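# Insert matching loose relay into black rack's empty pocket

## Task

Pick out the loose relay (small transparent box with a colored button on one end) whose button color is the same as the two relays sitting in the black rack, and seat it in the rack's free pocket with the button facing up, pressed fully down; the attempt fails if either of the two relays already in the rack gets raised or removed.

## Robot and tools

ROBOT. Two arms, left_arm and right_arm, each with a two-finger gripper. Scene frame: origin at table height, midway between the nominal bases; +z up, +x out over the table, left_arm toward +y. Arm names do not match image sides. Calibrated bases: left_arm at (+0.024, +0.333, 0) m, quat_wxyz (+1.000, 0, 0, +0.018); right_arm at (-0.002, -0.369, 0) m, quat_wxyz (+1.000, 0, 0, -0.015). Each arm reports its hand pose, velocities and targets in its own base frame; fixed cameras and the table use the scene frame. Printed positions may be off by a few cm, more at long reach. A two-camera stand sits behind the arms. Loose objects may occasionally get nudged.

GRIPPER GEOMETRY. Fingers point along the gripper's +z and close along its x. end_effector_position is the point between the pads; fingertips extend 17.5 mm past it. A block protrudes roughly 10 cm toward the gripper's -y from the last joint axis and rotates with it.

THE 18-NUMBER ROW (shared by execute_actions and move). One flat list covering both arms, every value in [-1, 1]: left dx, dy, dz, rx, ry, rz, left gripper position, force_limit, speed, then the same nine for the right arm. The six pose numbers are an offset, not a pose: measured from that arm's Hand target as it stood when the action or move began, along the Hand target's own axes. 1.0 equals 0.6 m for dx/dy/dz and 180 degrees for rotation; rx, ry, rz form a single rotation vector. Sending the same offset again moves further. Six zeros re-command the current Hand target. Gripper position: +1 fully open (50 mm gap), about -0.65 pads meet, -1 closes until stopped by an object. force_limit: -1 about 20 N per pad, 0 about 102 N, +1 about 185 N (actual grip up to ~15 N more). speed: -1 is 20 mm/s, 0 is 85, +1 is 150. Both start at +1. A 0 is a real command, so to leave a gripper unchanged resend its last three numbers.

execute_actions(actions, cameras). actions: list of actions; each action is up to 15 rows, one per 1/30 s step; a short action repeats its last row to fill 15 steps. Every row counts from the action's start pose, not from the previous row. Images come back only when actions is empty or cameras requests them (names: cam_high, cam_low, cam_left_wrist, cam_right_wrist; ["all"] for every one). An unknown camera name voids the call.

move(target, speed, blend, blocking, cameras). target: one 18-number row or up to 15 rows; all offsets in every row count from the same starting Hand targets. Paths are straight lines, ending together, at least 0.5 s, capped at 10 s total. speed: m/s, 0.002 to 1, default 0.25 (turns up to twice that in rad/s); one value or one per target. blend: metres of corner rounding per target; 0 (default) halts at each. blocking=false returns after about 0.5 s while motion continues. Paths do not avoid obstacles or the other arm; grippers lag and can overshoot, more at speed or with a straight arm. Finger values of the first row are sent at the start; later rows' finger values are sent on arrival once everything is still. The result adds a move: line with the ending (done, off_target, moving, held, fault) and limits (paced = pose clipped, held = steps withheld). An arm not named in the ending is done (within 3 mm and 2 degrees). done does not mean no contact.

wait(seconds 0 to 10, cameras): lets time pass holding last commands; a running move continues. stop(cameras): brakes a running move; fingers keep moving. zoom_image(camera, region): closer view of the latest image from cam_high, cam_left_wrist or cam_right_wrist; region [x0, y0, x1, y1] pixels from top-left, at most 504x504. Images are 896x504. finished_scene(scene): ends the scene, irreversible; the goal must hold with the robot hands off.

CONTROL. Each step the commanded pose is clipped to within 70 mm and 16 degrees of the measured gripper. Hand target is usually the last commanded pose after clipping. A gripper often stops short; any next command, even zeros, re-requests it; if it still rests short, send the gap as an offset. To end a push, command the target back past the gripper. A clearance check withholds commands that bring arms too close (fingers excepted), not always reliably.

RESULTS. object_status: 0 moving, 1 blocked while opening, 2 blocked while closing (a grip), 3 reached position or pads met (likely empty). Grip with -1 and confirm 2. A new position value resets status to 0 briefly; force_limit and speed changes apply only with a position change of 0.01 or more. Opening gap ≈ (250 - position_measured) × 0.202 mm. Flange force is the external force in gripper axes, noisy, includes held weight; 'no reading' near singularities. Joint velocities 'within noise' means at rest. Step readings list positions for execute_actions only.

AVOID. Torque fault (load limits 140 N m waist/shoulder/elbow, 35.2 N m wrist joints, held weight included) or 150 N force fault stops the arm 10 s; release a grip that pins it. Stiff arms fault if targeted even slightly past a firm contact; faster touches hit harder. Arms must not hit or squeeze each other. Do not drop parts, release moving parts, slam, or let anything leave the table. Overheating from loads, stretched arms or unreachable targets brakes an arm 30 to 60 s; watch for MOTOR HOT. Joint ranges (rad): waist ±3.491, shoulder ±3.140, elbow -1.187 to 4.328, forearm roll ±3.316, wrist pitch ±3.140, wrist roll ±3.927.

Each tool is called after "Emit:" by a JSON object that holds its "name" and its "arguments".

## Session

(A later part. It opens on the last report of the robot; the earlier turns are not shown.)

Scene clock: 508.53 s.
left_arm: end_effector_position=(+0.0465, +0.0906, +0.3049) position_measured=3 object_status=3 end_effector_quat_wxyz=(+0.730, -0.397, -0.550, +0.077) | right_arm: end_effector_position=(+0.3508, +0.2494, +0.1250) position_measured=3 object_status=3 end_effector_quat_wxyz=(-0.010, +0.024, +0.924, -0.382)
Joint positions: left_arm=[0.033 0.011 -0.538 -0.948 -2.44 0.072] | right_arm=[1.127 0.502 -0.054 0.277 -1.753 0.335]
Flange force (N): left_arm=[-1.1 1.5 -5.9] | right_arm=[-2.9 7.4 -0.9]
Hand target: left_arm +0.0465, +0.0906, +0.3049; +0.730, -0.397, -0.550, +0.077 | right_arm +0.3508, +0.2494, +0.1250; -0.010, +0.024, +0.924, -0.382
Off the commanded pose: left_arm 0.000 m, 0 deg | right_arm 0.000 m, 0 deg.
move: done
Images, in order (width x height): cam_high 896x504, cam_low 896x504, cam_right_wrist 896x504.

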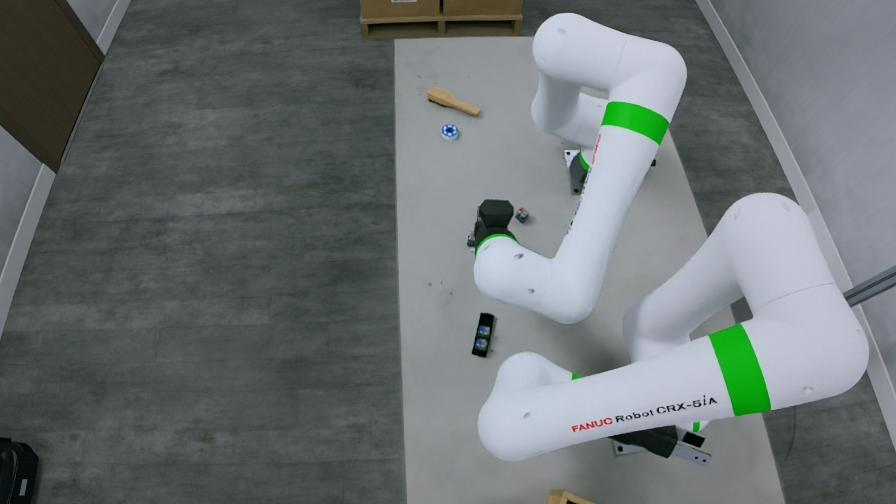

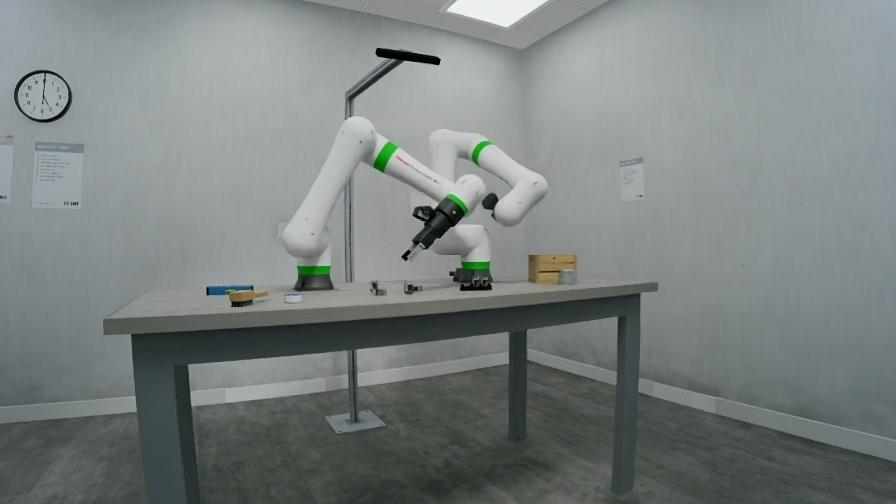

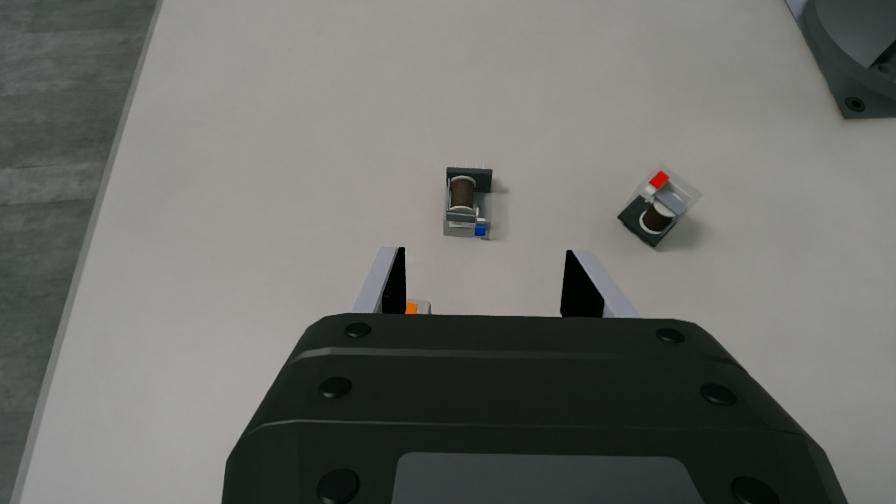

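Emit:
{"name": "move", "arguments": {"target": [0,0,0,0,0,0,1,1,1,-0.003,0,0.175,0,0,0,1,1,1], "speed": 0.15, "cameras": ["cam_right_wrist", "cam_low"]}}

Emit:
{"name": "zoom_image", "arguments": {"camera": "cam_low", "region": [330, 220, 510, 310]}}

Emit:
{"name": "zoom_image", "arguments": {"camera": "cam_right_wrist", "region": [340, 160, 640, 330]}}

Scene clock: 518.30 s.
left_arm: end_effector_position=(+0.0465, +0.0906, +0.3049) position_measured=3 object_status=3 end_effector_quat_wxyz=(+0.730, -0.397, -0.550, +0.077) | right_arm: end_effector_position=(+0.3487, +0.1752, +0.0507) position_measured=3 object_status=3 end_effector_quat_wxyz=(-0.010, +0.024, +0.924, -0.382)
Joint positions: left_arm=[0.033 0.011 -0.538 -0.948 -2.44 0.072] | right_arm=[1.067 0.479 -0.305 0.314 -1.52 0.314]
Flange force (N): left_arm=[-1.2 2.2 -4.9] | right_arm=[-3.0 7.6 1.1]
Hand target: left_arm +0.0465, +0.0906, +0.3049; +0.730, -0.397, -0.550, +0.077 | right_arm +0.3487, +0.1752, +0.0507; -0.010, +0.024, +0.924, -0.382
Off the commanded pose: left_arm 0.000 m, 0 deg | right_arm 0.000 m, 0 deg.
move: done
Images, in order (width x height): cam_low 896x504, cam_right_wrist 896x504.

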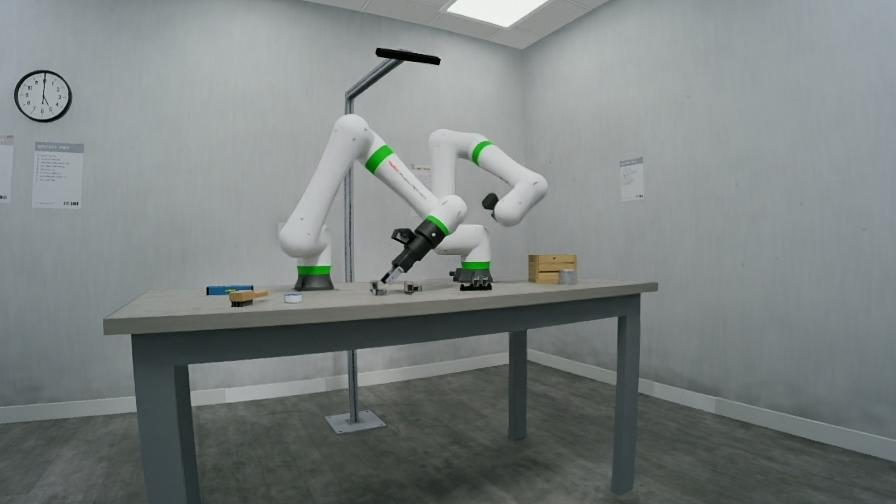

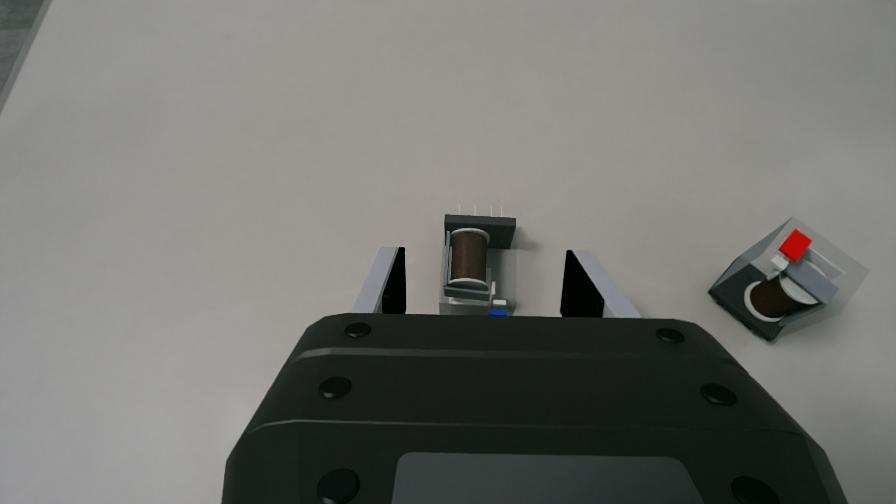

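Scaled by 2.800 from the camera's 896x504 image, which has a finer 1280x720 frame.

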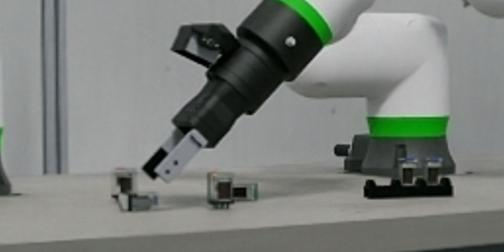

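Scaled by 1.680 from the camera's 896x504 image, which has a finer 1280x720 frame.

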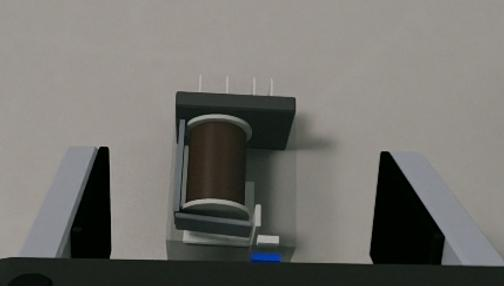

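Emit:
{"name": "zoom_image", "arguments": {"camera": "cam_low", "region": [360, 260, 430, 300]}}

Scaled by 7.200 from the camera's 896x504 image, which has a finer 1280x720 frame.

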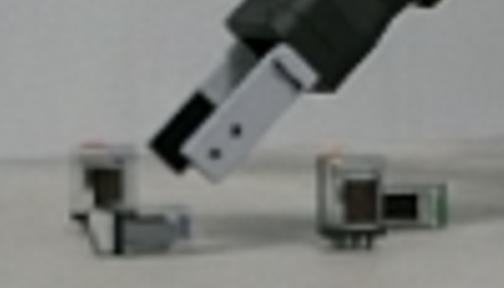

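Emit:
{"name": "move", "arguments": {"target": [[0,0,0,0,0,0,1,1,1,-0.0025,0.0071,0.0558,0,0,0,1,1,1],[0,0,0,0,0,0,1,1,1,-0.0025,0.0071,0.0558,0,0,0,-1,-0.8,-0.5]], "speed": [0.06,0.05], "cameras": ["cam_right_wrist", "cam_low"]}}

Emit:
{"name": "zoom_image", "arguments": {"camera": "cam_low", "region": [360, 260, 430, 300]}}

Scene clock: 552.77 s.
left_arm: end_effector_position=(+0.0465, +0.0906, +0.3049) position_measured=3 object_status=3 end_effector_quat_wxyz=(+0.730, -0.397, -0.550, +0.077) | right_arm: end_effector_position=(+0.3491, +0.1545, +0.0240) position_measured=117 object_status=2 end_effector_quat_wxyz=(-0.010, +0.024, +0.924, -0.382)
Joint positions: left_arm=[0.033 0.011 -0.538 -0.948 -2.44 0.072] | right_arm=[1.045 0.495 -0.367 0.331 -1.442 0.304]
Flange force (N): left_arm=[-0.6 1.4 -5.8] | right_arm=[-2.8 7.6 1.0]
Hand target: left_arm +0.0465, +0.0906, +0.3049; +0.730, -0.397, -0.550, +0.077 | right_arm +0.3491, +0.1545, +0.0240; -0.010, +0.024, +0.924, -0.382
Off the commanded pose: left_arm 0.000 m, 0 deg | right_arm 0.000 m, 0 deg.
move: done
Images, in order (width x height): cam_low 896x504, cam_right_wrist 896x504.

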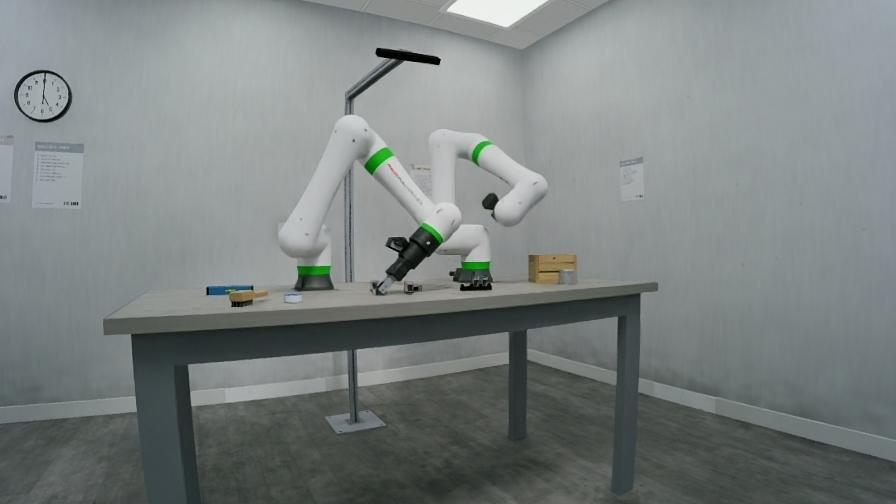

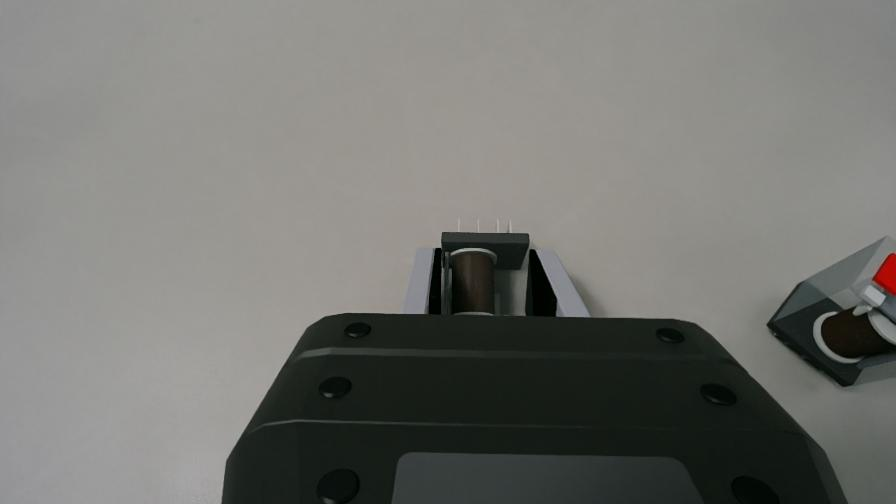

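Scaled by 7.200 from the camera's 896x504 image, which has a finer 1280x720 frame.

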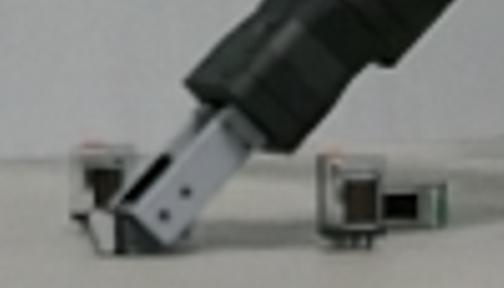

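Emit:
{"name": "move", "arguments": {"target": [[0,0,0,0,0,0,1,1,1,0,-0.0943,-0.0943,0,0,0,-1,-0.8,-0.5],[0,0,0,0,0,0,1,1,1,0,-0.0943,-0.0943,-0.5,0,0,-1,-0.8,-0.5]], "speed": [0.15,0.6], "blend": [0.02,0], "cameras": ["cam_right_wrist", "cam_low", "cam_high"]}}

Emit:
{"name": "zoom_image", "arguments": {"camera": "cam_low", "region": [330, 220, 470, 300]}}

Scene clock: 587.83 s.
left_arm: end_effector_position=(+0.0465, +0.0906, +0.3049) position_measured=3 object_status=3 end_effector_quat_wxyz=(+0.730, -0.397, -0.550, +0.077) | right_arm: end_effector_position=(+0.3491, +0.1545, +0.1041) position_measured=117 object_status=2 end_effector_quat_wxyz=(+0.010, +0.024, +0.923, +0.383)
Joint positions: left_arm=[0.033 0.011 -0.538 -0.948 -2.44 0.072] | right_arm=[0.052 -0.04 -0.47 -0.856 -1.201 1.818]
Flange force (N): left_arm=[-0.1 1.0 -4.5] | right_arm=[-3.5 -1.8 3.7]
Hand target: left_arm +0.0465, +0.0906, +0.3049; +0.730, -0.397, -0.550, +0.077 | right_arm +0.3491, +0.1544, +0.1040; +0.010, +0.024, +0.923, +0.383
Off the commanded pose: left_arm 0.000 m, 0 deg | right_arm 0.000 m, 0 deg.
move: done
Images, in order (width x height): cam_high 896x504, cam_low 896x504, cam_right_wrist 896x504.

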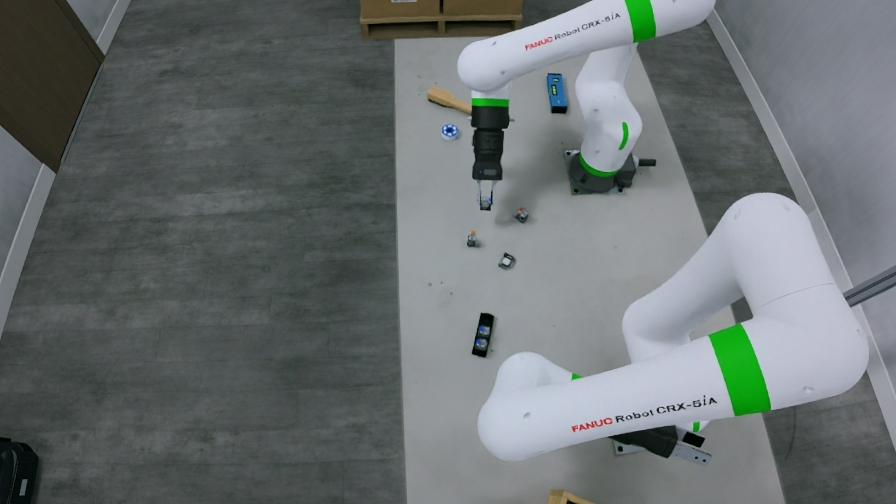

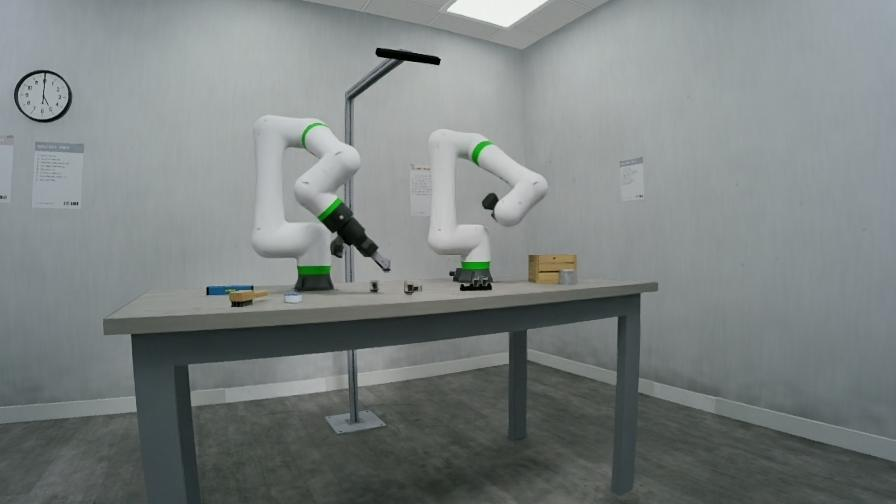

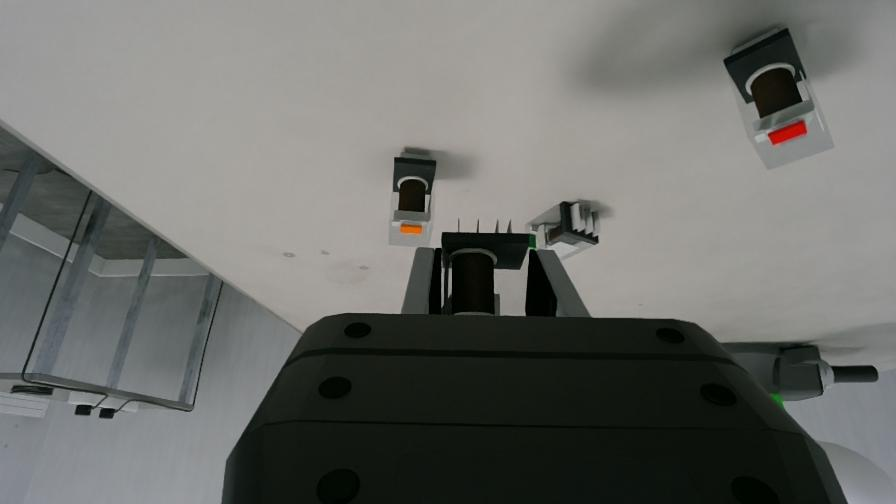

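Scaled by 3.600 from the camera's 896x504 image, which has a finer 1280x720 frame.

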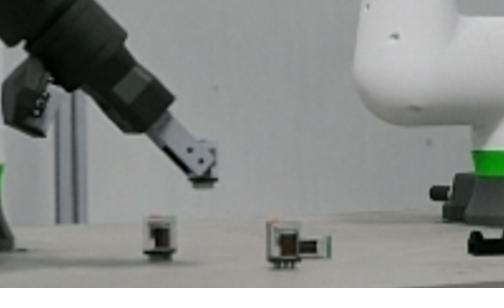

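Emit:
{"name": "move", "arguments": {"target": [0,0,0,0,0,0,1,1,1,0,-0.0801,0.0801,0,0,0,-1,-0.8,-0.5], "speed": 0.12, "cameras": ["cam_low"]}}

Emit:
{"name": "zoom_image", "arguments": {"camera": "cam_low", "region": [350, 250, 440, 300]}}

Scene clock: 597.50 s.
left_arm: end_effector_position=(+0.0465, +0.0906, +0.3049) position_measured=3 object_status=3 end_effector_quat_wxyz=(+0.730, -0.397, -0.550, +0.077) | right_arm: end_effector_position=(+0.3491, +0.1545, +0.0361) position_measured=117 object_status=2 end_effector_quat_wxyz=(+0.010, +0.024, +0.923, +0.383)
Joint positions: left_arm=[0.033 0.011 -0.538 -0.948 -2.44 0.072] | right_arm=[0.033 0.111 -0.51 -0.918 -1.092 1.992]
Flange force (N): left_arm=[-0.4 1.2 -4.8] | right_arm=[-4.5 -4.3 5.1]
Hand target: left_arm +0.0465, +0.0906, +0.3049; +0.730, -0.397, -0.550, +0.077 | right_arm +0.3491, +0.1545, +0.0361; +0.010, +0.024, +0.923, +0.383
Off the commanded pose: left_arm 0.000 m, 0 deg | right_arm 0.000 m, 0 deg.
move: done
Images, in order (width x height): cam_low 896x504.

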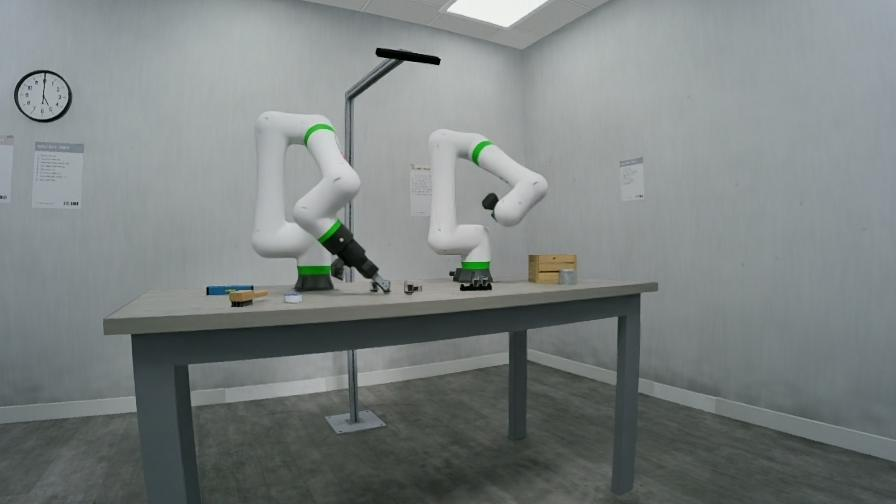

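Scaled by 5.600 from the camera's 896x504 image, which has a finer 1280x720 frame.

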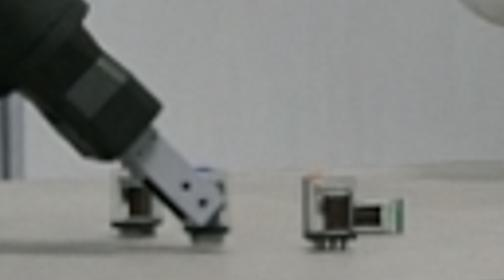

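Emit:
{"name": "move", "arguments": {"target": [0,0,0,0,0,0,1,1,1,0,-0.00236,0.00236,0,0,0,-1,-0.8,-0.5], "speed": 0.02}}

Emit:
{"name": "move", "arguments": {"target": [0,0,0,0,0,0,1,1,1,0,-0.00118,0.00118,0,0,0,-1,-0.8,-0.5], "speed": 0.02}}

Scene clock: 605.00 s.
left_arm: end_effector_position=(+0.0465, +0.0906, +0.3049) position_measured=3 object_status=3 end_effector_quat_wxyz=(+0.730, -0.397, -0.550, +0.077) | right_arm: end_effector_position=(+0.3491, +0.1545, +0.0341) position_measured=117 object_status=2 end_effector_quat_wxyz=(+0.010, +0.024, +0.923, +0.383)
Joint positions: left_arm=[0.033 0.011 -0.538 -0.948 -2.44 0.072] | right_arm=[0.033 0.116 -0.511 -0.92 -1.089 1.997]
Flange force (N): left_arm=[-0.6 1.4 -4.4] | right_arm=[-4.2 -3.6 4.9]
Hand target: left_arm +0.0465, +0.0906, +0.3049; +0.730, -0.397, -0.550, +0.077 | right_arm +0.3491, +0.1545, +0.0341; +0.010, +0.024, +0.923, +0.383
Off the commanded pose: left_arm 0.000 m, 0 deg | right_arm 0.000 m, 0 deg.
move: done

Scene clock: 605.70 s.
left_arm: end_effector_position=(+0.0465, +0.0906, +0.3049) position_measured=3 object_status=3 end_effector_quat_wxyz=(+0.730, -0.397, -0.550, +0.077) | right_arm: end_effector_position=(+0.3491, +0.1545, +0.0331) position_measured=117 object_status=2 end_effector_quat_wxyz=(+0.010, +0.024, +0.923, +0.383)
Joint positions: left_arm=[0.033 0.011 -0.538 -0.948 -2.44 0.072] | right_arm=[0.032 0.119 -0.511 -0.921 -1.088 2]
Flange force (N): left_arm=[-1.4 1.5 -5.0] | right_arm=[-4.0 -3.8 4.5]
Hand target: left_arm +0.0465, +0.0906, +0.3049; +0.730, -0.397, -0.550, +0.077 | right_arm +0.3491, +0.1545, +0.0331; +0.010, +0.024, +0.923, +0.383
Off the commanded pose: left_arm 0.000 m, 0 deg | right_arm 0.000 m, 0 deg.
move: done

Emit:
{"name": "move", "arguments": {"target": [0,0,0,0,0,0,1,1,1,0,-0.00082,0.00082,0,0,0,-1,-0.8,-0.5], "speed": 0.02}}

Emit:
{"name": "move", "arguments": {"target": [0,0,0,0,0,0,1,1,1,0,-0.00082,0.00082,0,0,0,-1,-0.8,-0.5], "speed": 0.02, "cameras": ["cam_low"]}}

Emit:
{"name": "zoom_image", "arguments": {"camera": "cam_low", "region": [360, 270, 420, 300]}}

Scene clock: 615.10 s.
left_arm: end_effector_position=(+0.0465, +0.0906, +0.3049) position_measured=3 object_status=3 end_effector_quat_wxyz=(+0.730, -0.397, -0.550, +0.077) | right_arm: end_effector_position=(+0.3491, +0.1545, +0.0324) position_measured=117 object_status=2 end_effector_quat_wxyz=(+0.010, +0.024, +0.923, +0.383)
Joint positions: left_arm=[0.033 0.011 -0.538 -0.948 -2.44 0.072] | right_arm=[0.032 0.12 -0.511 -0.922 -1.087 2.002]
Flange force (N): left_arm=[-1.1 2.1 -5.8] | right_arm=[-4.3 -3.7 5.1]
Hand target: left_arm +0.0465, +0.0906, +0.3049; +0.730, -0.397, -0.550, +0.077 | right_arm +0.3491, +0.1545, +0.0324; +0.010, +0.024, +0.923, +0.383
Off the commanded pose: left_arm 0.000 m, 0 deg | right_arm 0.000 m, 0 deg.
move: done

Scene clock: 615.80 s.
left_arm: end_effector_position=(+0.0465, +0.0906, +0.3049) position_measured=3 object_status=3 end_effector_quat_wxyz=(+0.730, -0.397, -0.550, +0.077) | right_arm: end_effector_position=(+0.3491, +0.1545, +0.0317) position_measured=117 object_status=2 end_effector_quat_wxyz=(+0.010, +0.024, +0.923, +0.383)
Joint positions: left_arm=[0.033 0.011 -0.538 -0.948 -2.44 0.072] | right_arm=[0.032 0.122 -0.512 -0.923 -1.086 2.004]
Flange force (N): left_arm=[-0.5 0.8 -4.1] | right_arm=[-0.9 8.5 -16.6]
Hand target: left_arm +0.0465, +0.0906, +0.3049; +0.730, -0.397, -0.550, +0.077 | right_arm +0.3491, +0.1545, +0.0317; +0.010, +0.024, +0.923, +0.383
Off the commanded pose: left_arm 0.000 m, 0 deg | right_arm 0.000 m, 0 deg.
move: done
Images, in order (width x height): cam_low 896x504.

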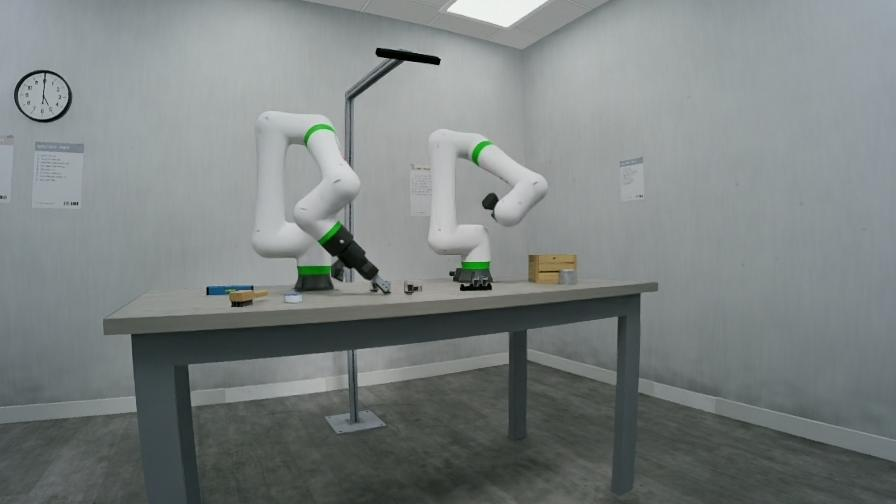

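Scaled by 8.400 from the camera's 896x504 image, which has a finer 1280x720 frame.

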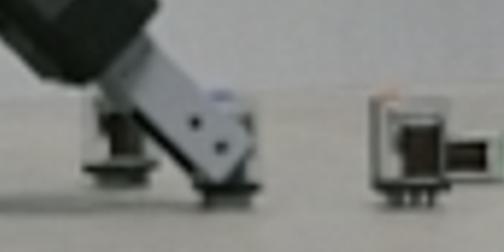

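Emit:
{"name": "move", "arguments": {"target": [[0,0,0,0,0,0,1,1,1,0,0,0,0,0,0,1,-0.8,-0.5],[0,0,0,0,0,0,1,1,1,0,0,-0.0833,0,0,0,1,-0.8,-0.5],[0,0,0,0,0,0,1,1,1,0,0.1202,-0.0879,0.25,0,0,1,-0.8,-0.5]], "speed": [0.05,0.1,0.3], "cameras": ["cam_right_wrist", "cam_low"]}}

Emit:
{"name": "zoom_image", "arguments": {"camera": "cam_right_wrist", "region": [380, 130, 580, 250]}}

Emit:
{"name": "zoom_image", "arguments": {"camera": "cam_low", "region": [350, 260, 430, 300]}}

Scene clock: 643.27 s.
left_arm: end_effector_position=(+0.0465, +0.0906, +0.3049) position_measured=3 object_status=3 end_effector_quat_wxyz=(+0.730, -0.397, -0.550, +0.077) | right_arm: end_effector_position=(+0.3498, +0.1681, +0.1200) position_measured=3 object_status=3 end_effector_quat_wxyz=(+0.000, +0.026, +1.000, +0.001)
Joint positions: left_arm=[0.033 0.011 -0.538 -0.948 -2.44 0.072] | right_arm=[0.789 -0.083 -0.462 -0.001 -1.191 0.729]
Flange force (N): left_arm=[-0.9 1.5 -5.4] | right_arm=[-2.4 3.2 2.5]
Hand target: left_arm +0.0465, +0.0906, +0.3049; +0.730, -0.397, -0.550, +0.077 | right_arm +0.3498, +0.1681, +0.1200; +0.000, +0.026, +1.000, +0.001
Off the commanded pose: left_arm 0.000 m, 0 deg | right_arm 0.000 m, 0 deg.
move: done
Images, in order (width x height): cam_low 896x504, cam_right_wrist 896x504.

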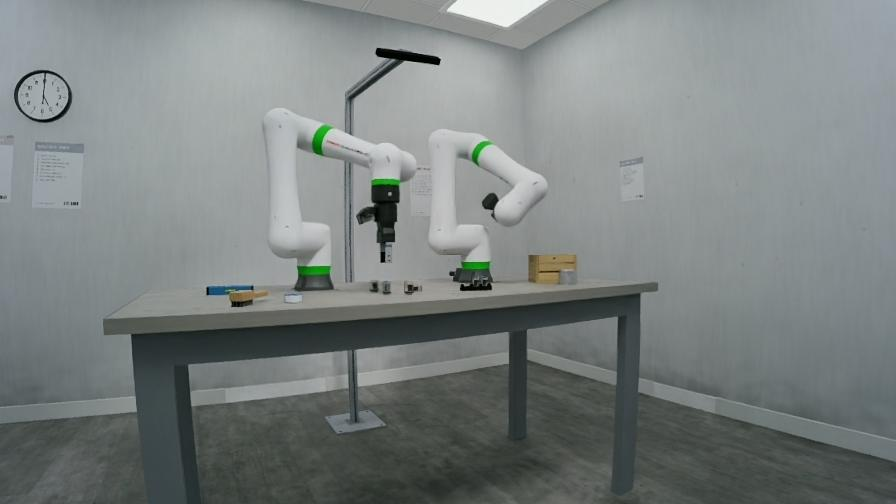

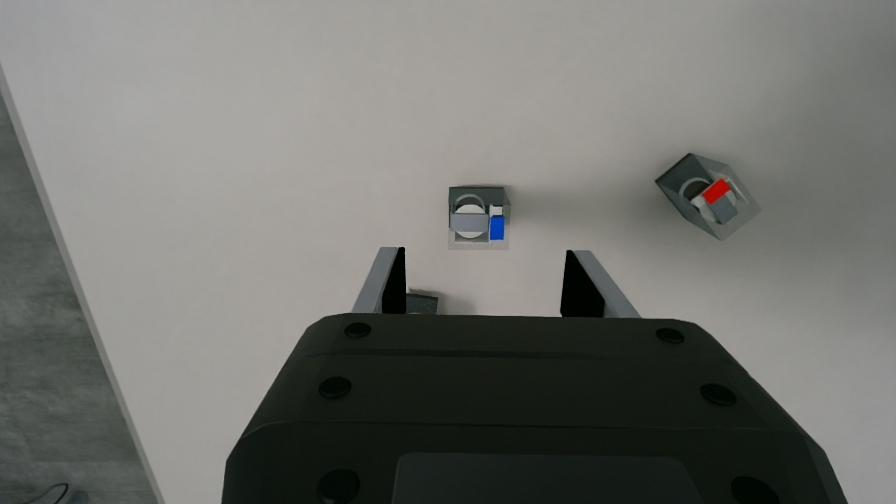

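Scaled by 2.520 from the camera's 896x504 image, which has a finer 1280x720 frame.

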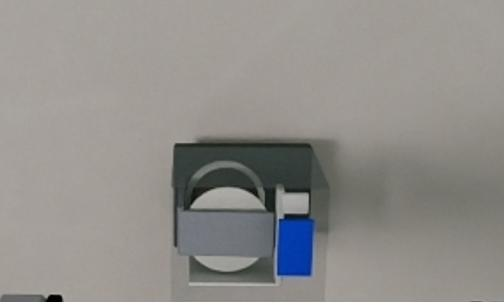

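Scaled by 6.300 from the camera's 896x504 image, which has a finer 1280x720 frame.

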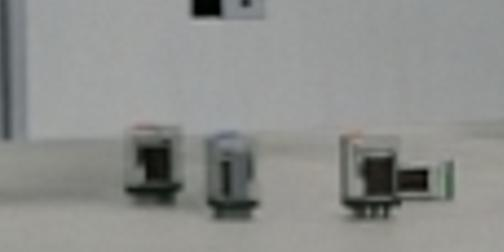

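Emit:
{"name": "move", "arguments": {"target": [[0.1991,0.113,0.1304,0,0,0,1,1,1,0,0,0.1375,0,0,0,1,-0.8,-0.5],[0.1991,0.113,0.1304,0,0,0,1,1,1,0,0,0.1375,0,0,0,-1,-0.8,-0.5],[0.1991,0.113,0.1304,0,0,0,1,1,1,0,0,0,0,0,0,-1,-0.8,-0.5]], "speed": [0.15,0.1,0.15], "cameras": ["cam_right_wrist"]}}

Scene clock: 700.07 s.
left_arm: end_effector_position=(+0.0466, +0.2407, +0.3548) position_measured=3 object_status=3 end_effector_quat_wxyz=(+0.730, -0.397, -0.550, +0.077) | right_arm: end_effector_position=(+0.3498, +0.1680, +0.1199) position_measured=116 object_status=2 end_effector_quat_wxyz=(+0.000, +0.026, +1.000, +0.001)
Joint positions: left_arm=[0.334 -0.084 -0.423 -1.382 -2.27 -0.351] | right_arm=[0.789 -0.083 -0.462 -0.001 -1.191 0.73]
Flange force (N): left_arm=[0.9 1.9 -5.0] | right_arm=[-2.5 2.8 2.7]
Hand target: left_arm +0.0466, +0.2407, +0.3548; +0.730, -0.397, -0.550, +0.077 | right_arm +0.3498, +0.1681, +0.1200; +0.000, +0.026, +1.000, +0.001
Off the commanded pose: left_arm 0.000 m, 0 deg | right_arm 0.000 m, 0 deg.
move: done
Images, in order (width x height): cam_right_wrist 896x504.

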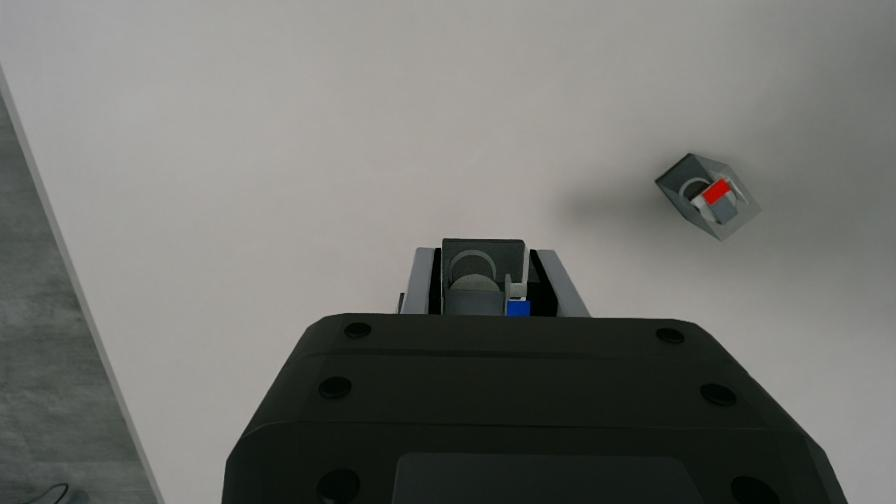

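Emit:
{"name": "move", "arguments": {"target": [[0,0,0,0,0,0,1,1,1,0.0112,0.2195,-0.0667,0,0,0.5111,-1,-0.8,-0.5],[0,0,0,0,0,0,1,1,1,0.018,0.4462,-0.0667,0,0,-0.9372,-1,-0.8,-0.5]], "speed": [0.5,0.5], "blend": [0.02,0], "cameras": ["cam_right_wrist", "cam_high", "cam_low"]}}

Emit:
{"name": "zoom_image", "arguments": {"camera": "cam_right_wrist", "region": [360, 0, 620, 270]}}

Scene clock: 710.53 s.
left_arm: end_effector_position=(+0.0466, +0.2407, +0.3548) position_measured=3 object_status=3 end_effector_quat_wxyz=(+0.730, -0.397, -0.550, +0.077) | right_arm: end_effector_position=(+0.3531, +0.4360, +0.1603) position_measured=116 object_status=2 end_effector_quat_wxyz=(-0.001, +0.992, -0.125, +0.000)
Joint positions: left_arm=[0.334 -0.084 -0.423 -1.382 -2.27 -0.351] | right_arm=[1.124 0.316 0.081 0 -1.335 -2.944]
Flange force (N): left_arm=[0.7 2.4 -5.1] | right_arm=[1.7 -6.0 2.9]
Hand target: left_arm +0.0466, +0.2407, +0.3548; +0.730, -0.397, -0.550, +0.077 | right_arm +0.3531, +0.4360, +0.1603; -0.001, +0.992, -0.125, +0.000
Off the commanded pose: left_arm 0.000 m, 0 deg | right_arm 0.000 m, 0 deg.
move: done
Images, in order (width x height): cam_high 896x504, cam_low 896x504, cam_right_wrist 896x504.

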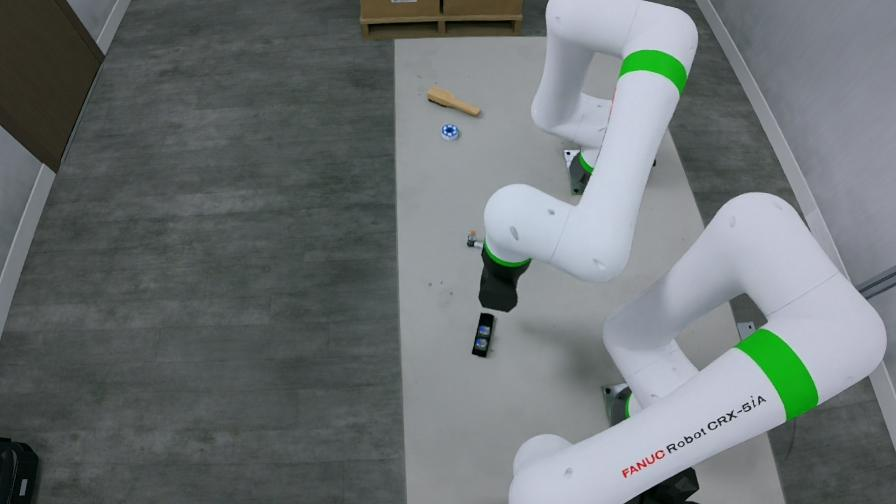

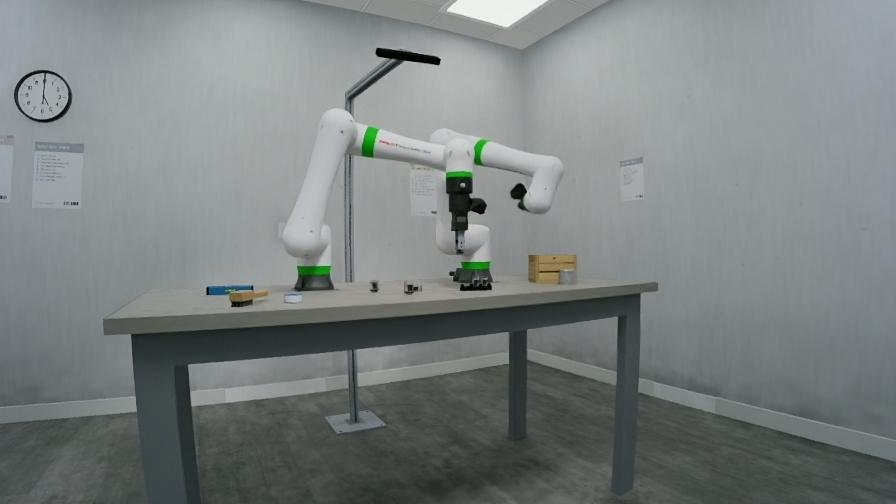

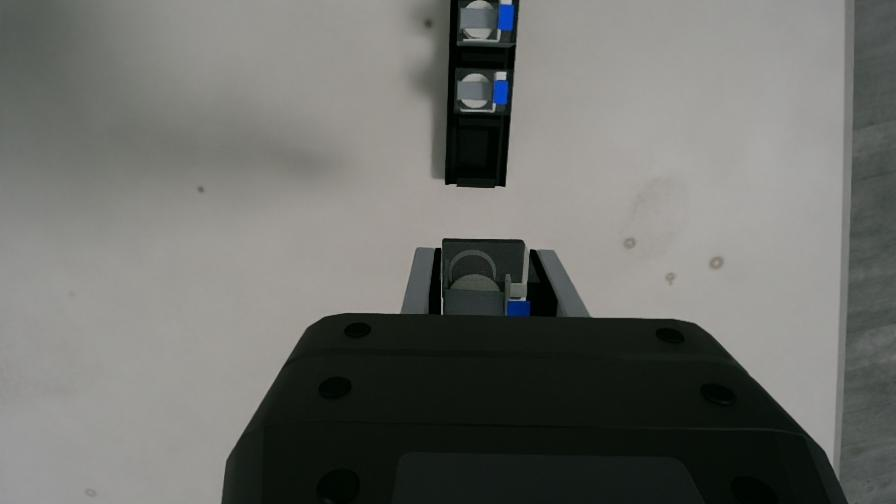

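Scaled by 1.867 from the camera's 896x504 image, which has a finer 1280x720 frame.

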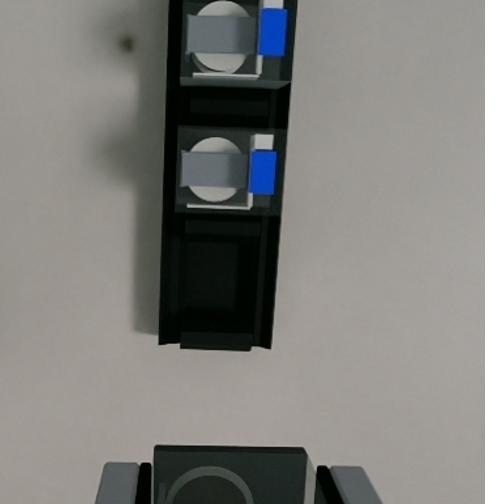

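Emit:
{"name": "zoom_image", "arguments": {"camera": "cam_right_wrist", "region": [425, 60, 535, 195]}}

Scaled by 3.733 from the camera's 896x504 image, which has a finer 1280x720 frame.

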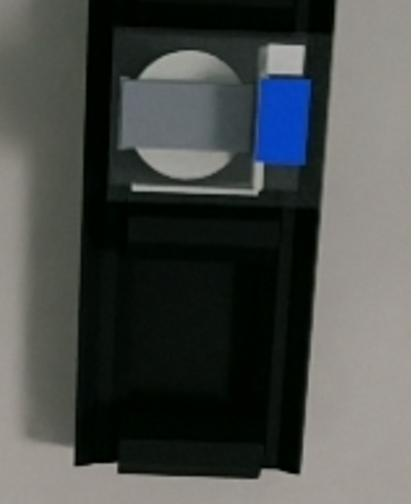

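Emit:
{"name": "zoom_image", "arguments": {"camera": "cam_low", "region": [445, 255, 505, 295]}}

Emit:
{"name": "zoom_image", "arguments": {"camera": "cam_low", "region": [440, 210, 500, 295]}}

Scaled by 8.400 from the camera's 896x504 image, which has a finer 1280x720 frame.

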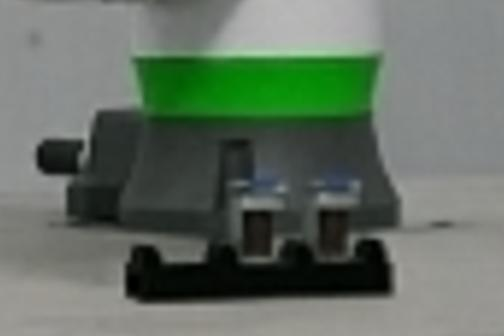

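Scaled by 5.929 from the camera's 896x504 image, which has a finer 1280x720 frame.

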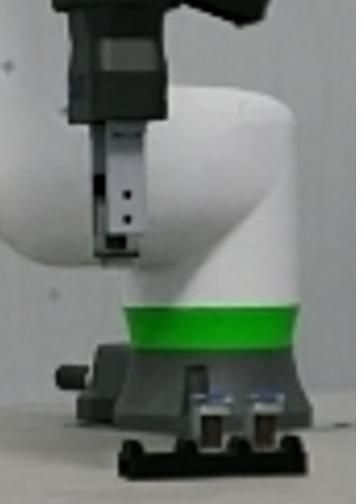

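Emit:
{"name": "move", "arguments": {"target": [0,0,0,0,0,0,1,1,1,0.0023,-0.039,0.1505,0,0,0.0047,-1,-0.8,-0.5], "speed": 0.15, "cameras": ["cam_right_wrist", "cam_low"]}}

Emit:
{"name": "zoom_image", "arguments": {"camera": "cam_right_wrist", "region": [400, 100, 580, 320]}}

Emit:
{"name": "zoom_image", "arguments": {"camera": "cam_low", "region": [445, 255, 505, 295]}}

Scene clock: 790.83 s.
left_arm: end_effector_position=(+0.0466, +0.2407, +0.3548) position_measured=3 object_status=3 end_effector_quat_wxyz=(+0.730, -0.397, -0.550, +0.077) | right_arm: end_effector_position=(+0.3602, +0.4584, +0.0700) position_measured=116 object_status=2 end_effector_quat_wxyz=(-0.001, +0.991, -0.132, +0.000)
Joint positions: left_arm=[0.334 -0.084 -0.423 -1.382 -2.27 -0.351] | right_arm=[1.129 0.438 0.027 0 -1.159 -2.965]
Flange force (N): left_arm=[1.0 2.9 -5.1] | right_arm=[1.9 -6.7 4.3]
Hand target: left_arm +0.0466, +0.2407, +0.3548; +0.730, -0.397, -0.550, +0.077 | right_arm +0.3602, +0.4584, +0.0700; -0.001, +0.991, -0.132, +0.000
Off the commanded pose: left_arm 0.000 m, 0 deg | right_arm 0.000 m, 0 deg.
move: done
Images, in order (width x height): cam_low 896x504, cam_right_wrist 896x504.

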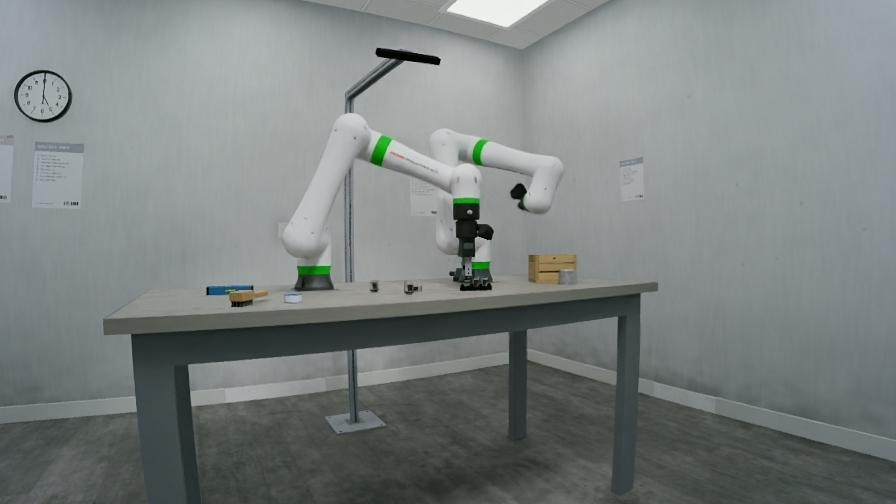

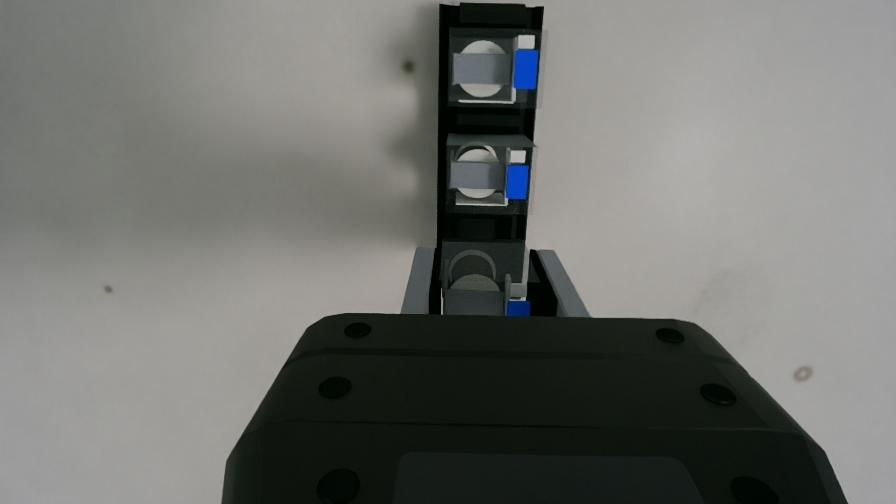

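Scaled by 2.291 from the camera's 896x504 image, which has a finer 1280x720 frame.

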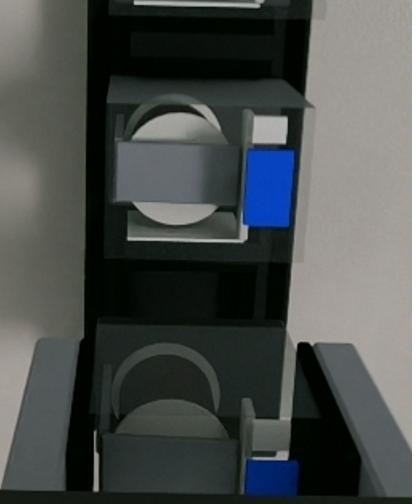

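Scaled by 8.400 from the camera's 896x504 image, which has a finer 1280x720 frame.

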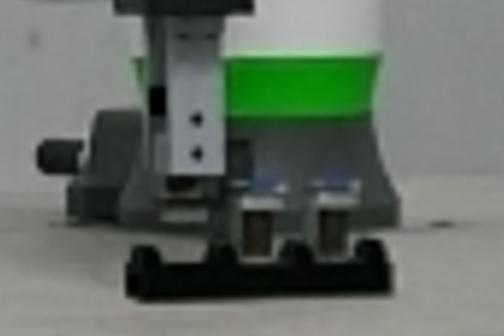

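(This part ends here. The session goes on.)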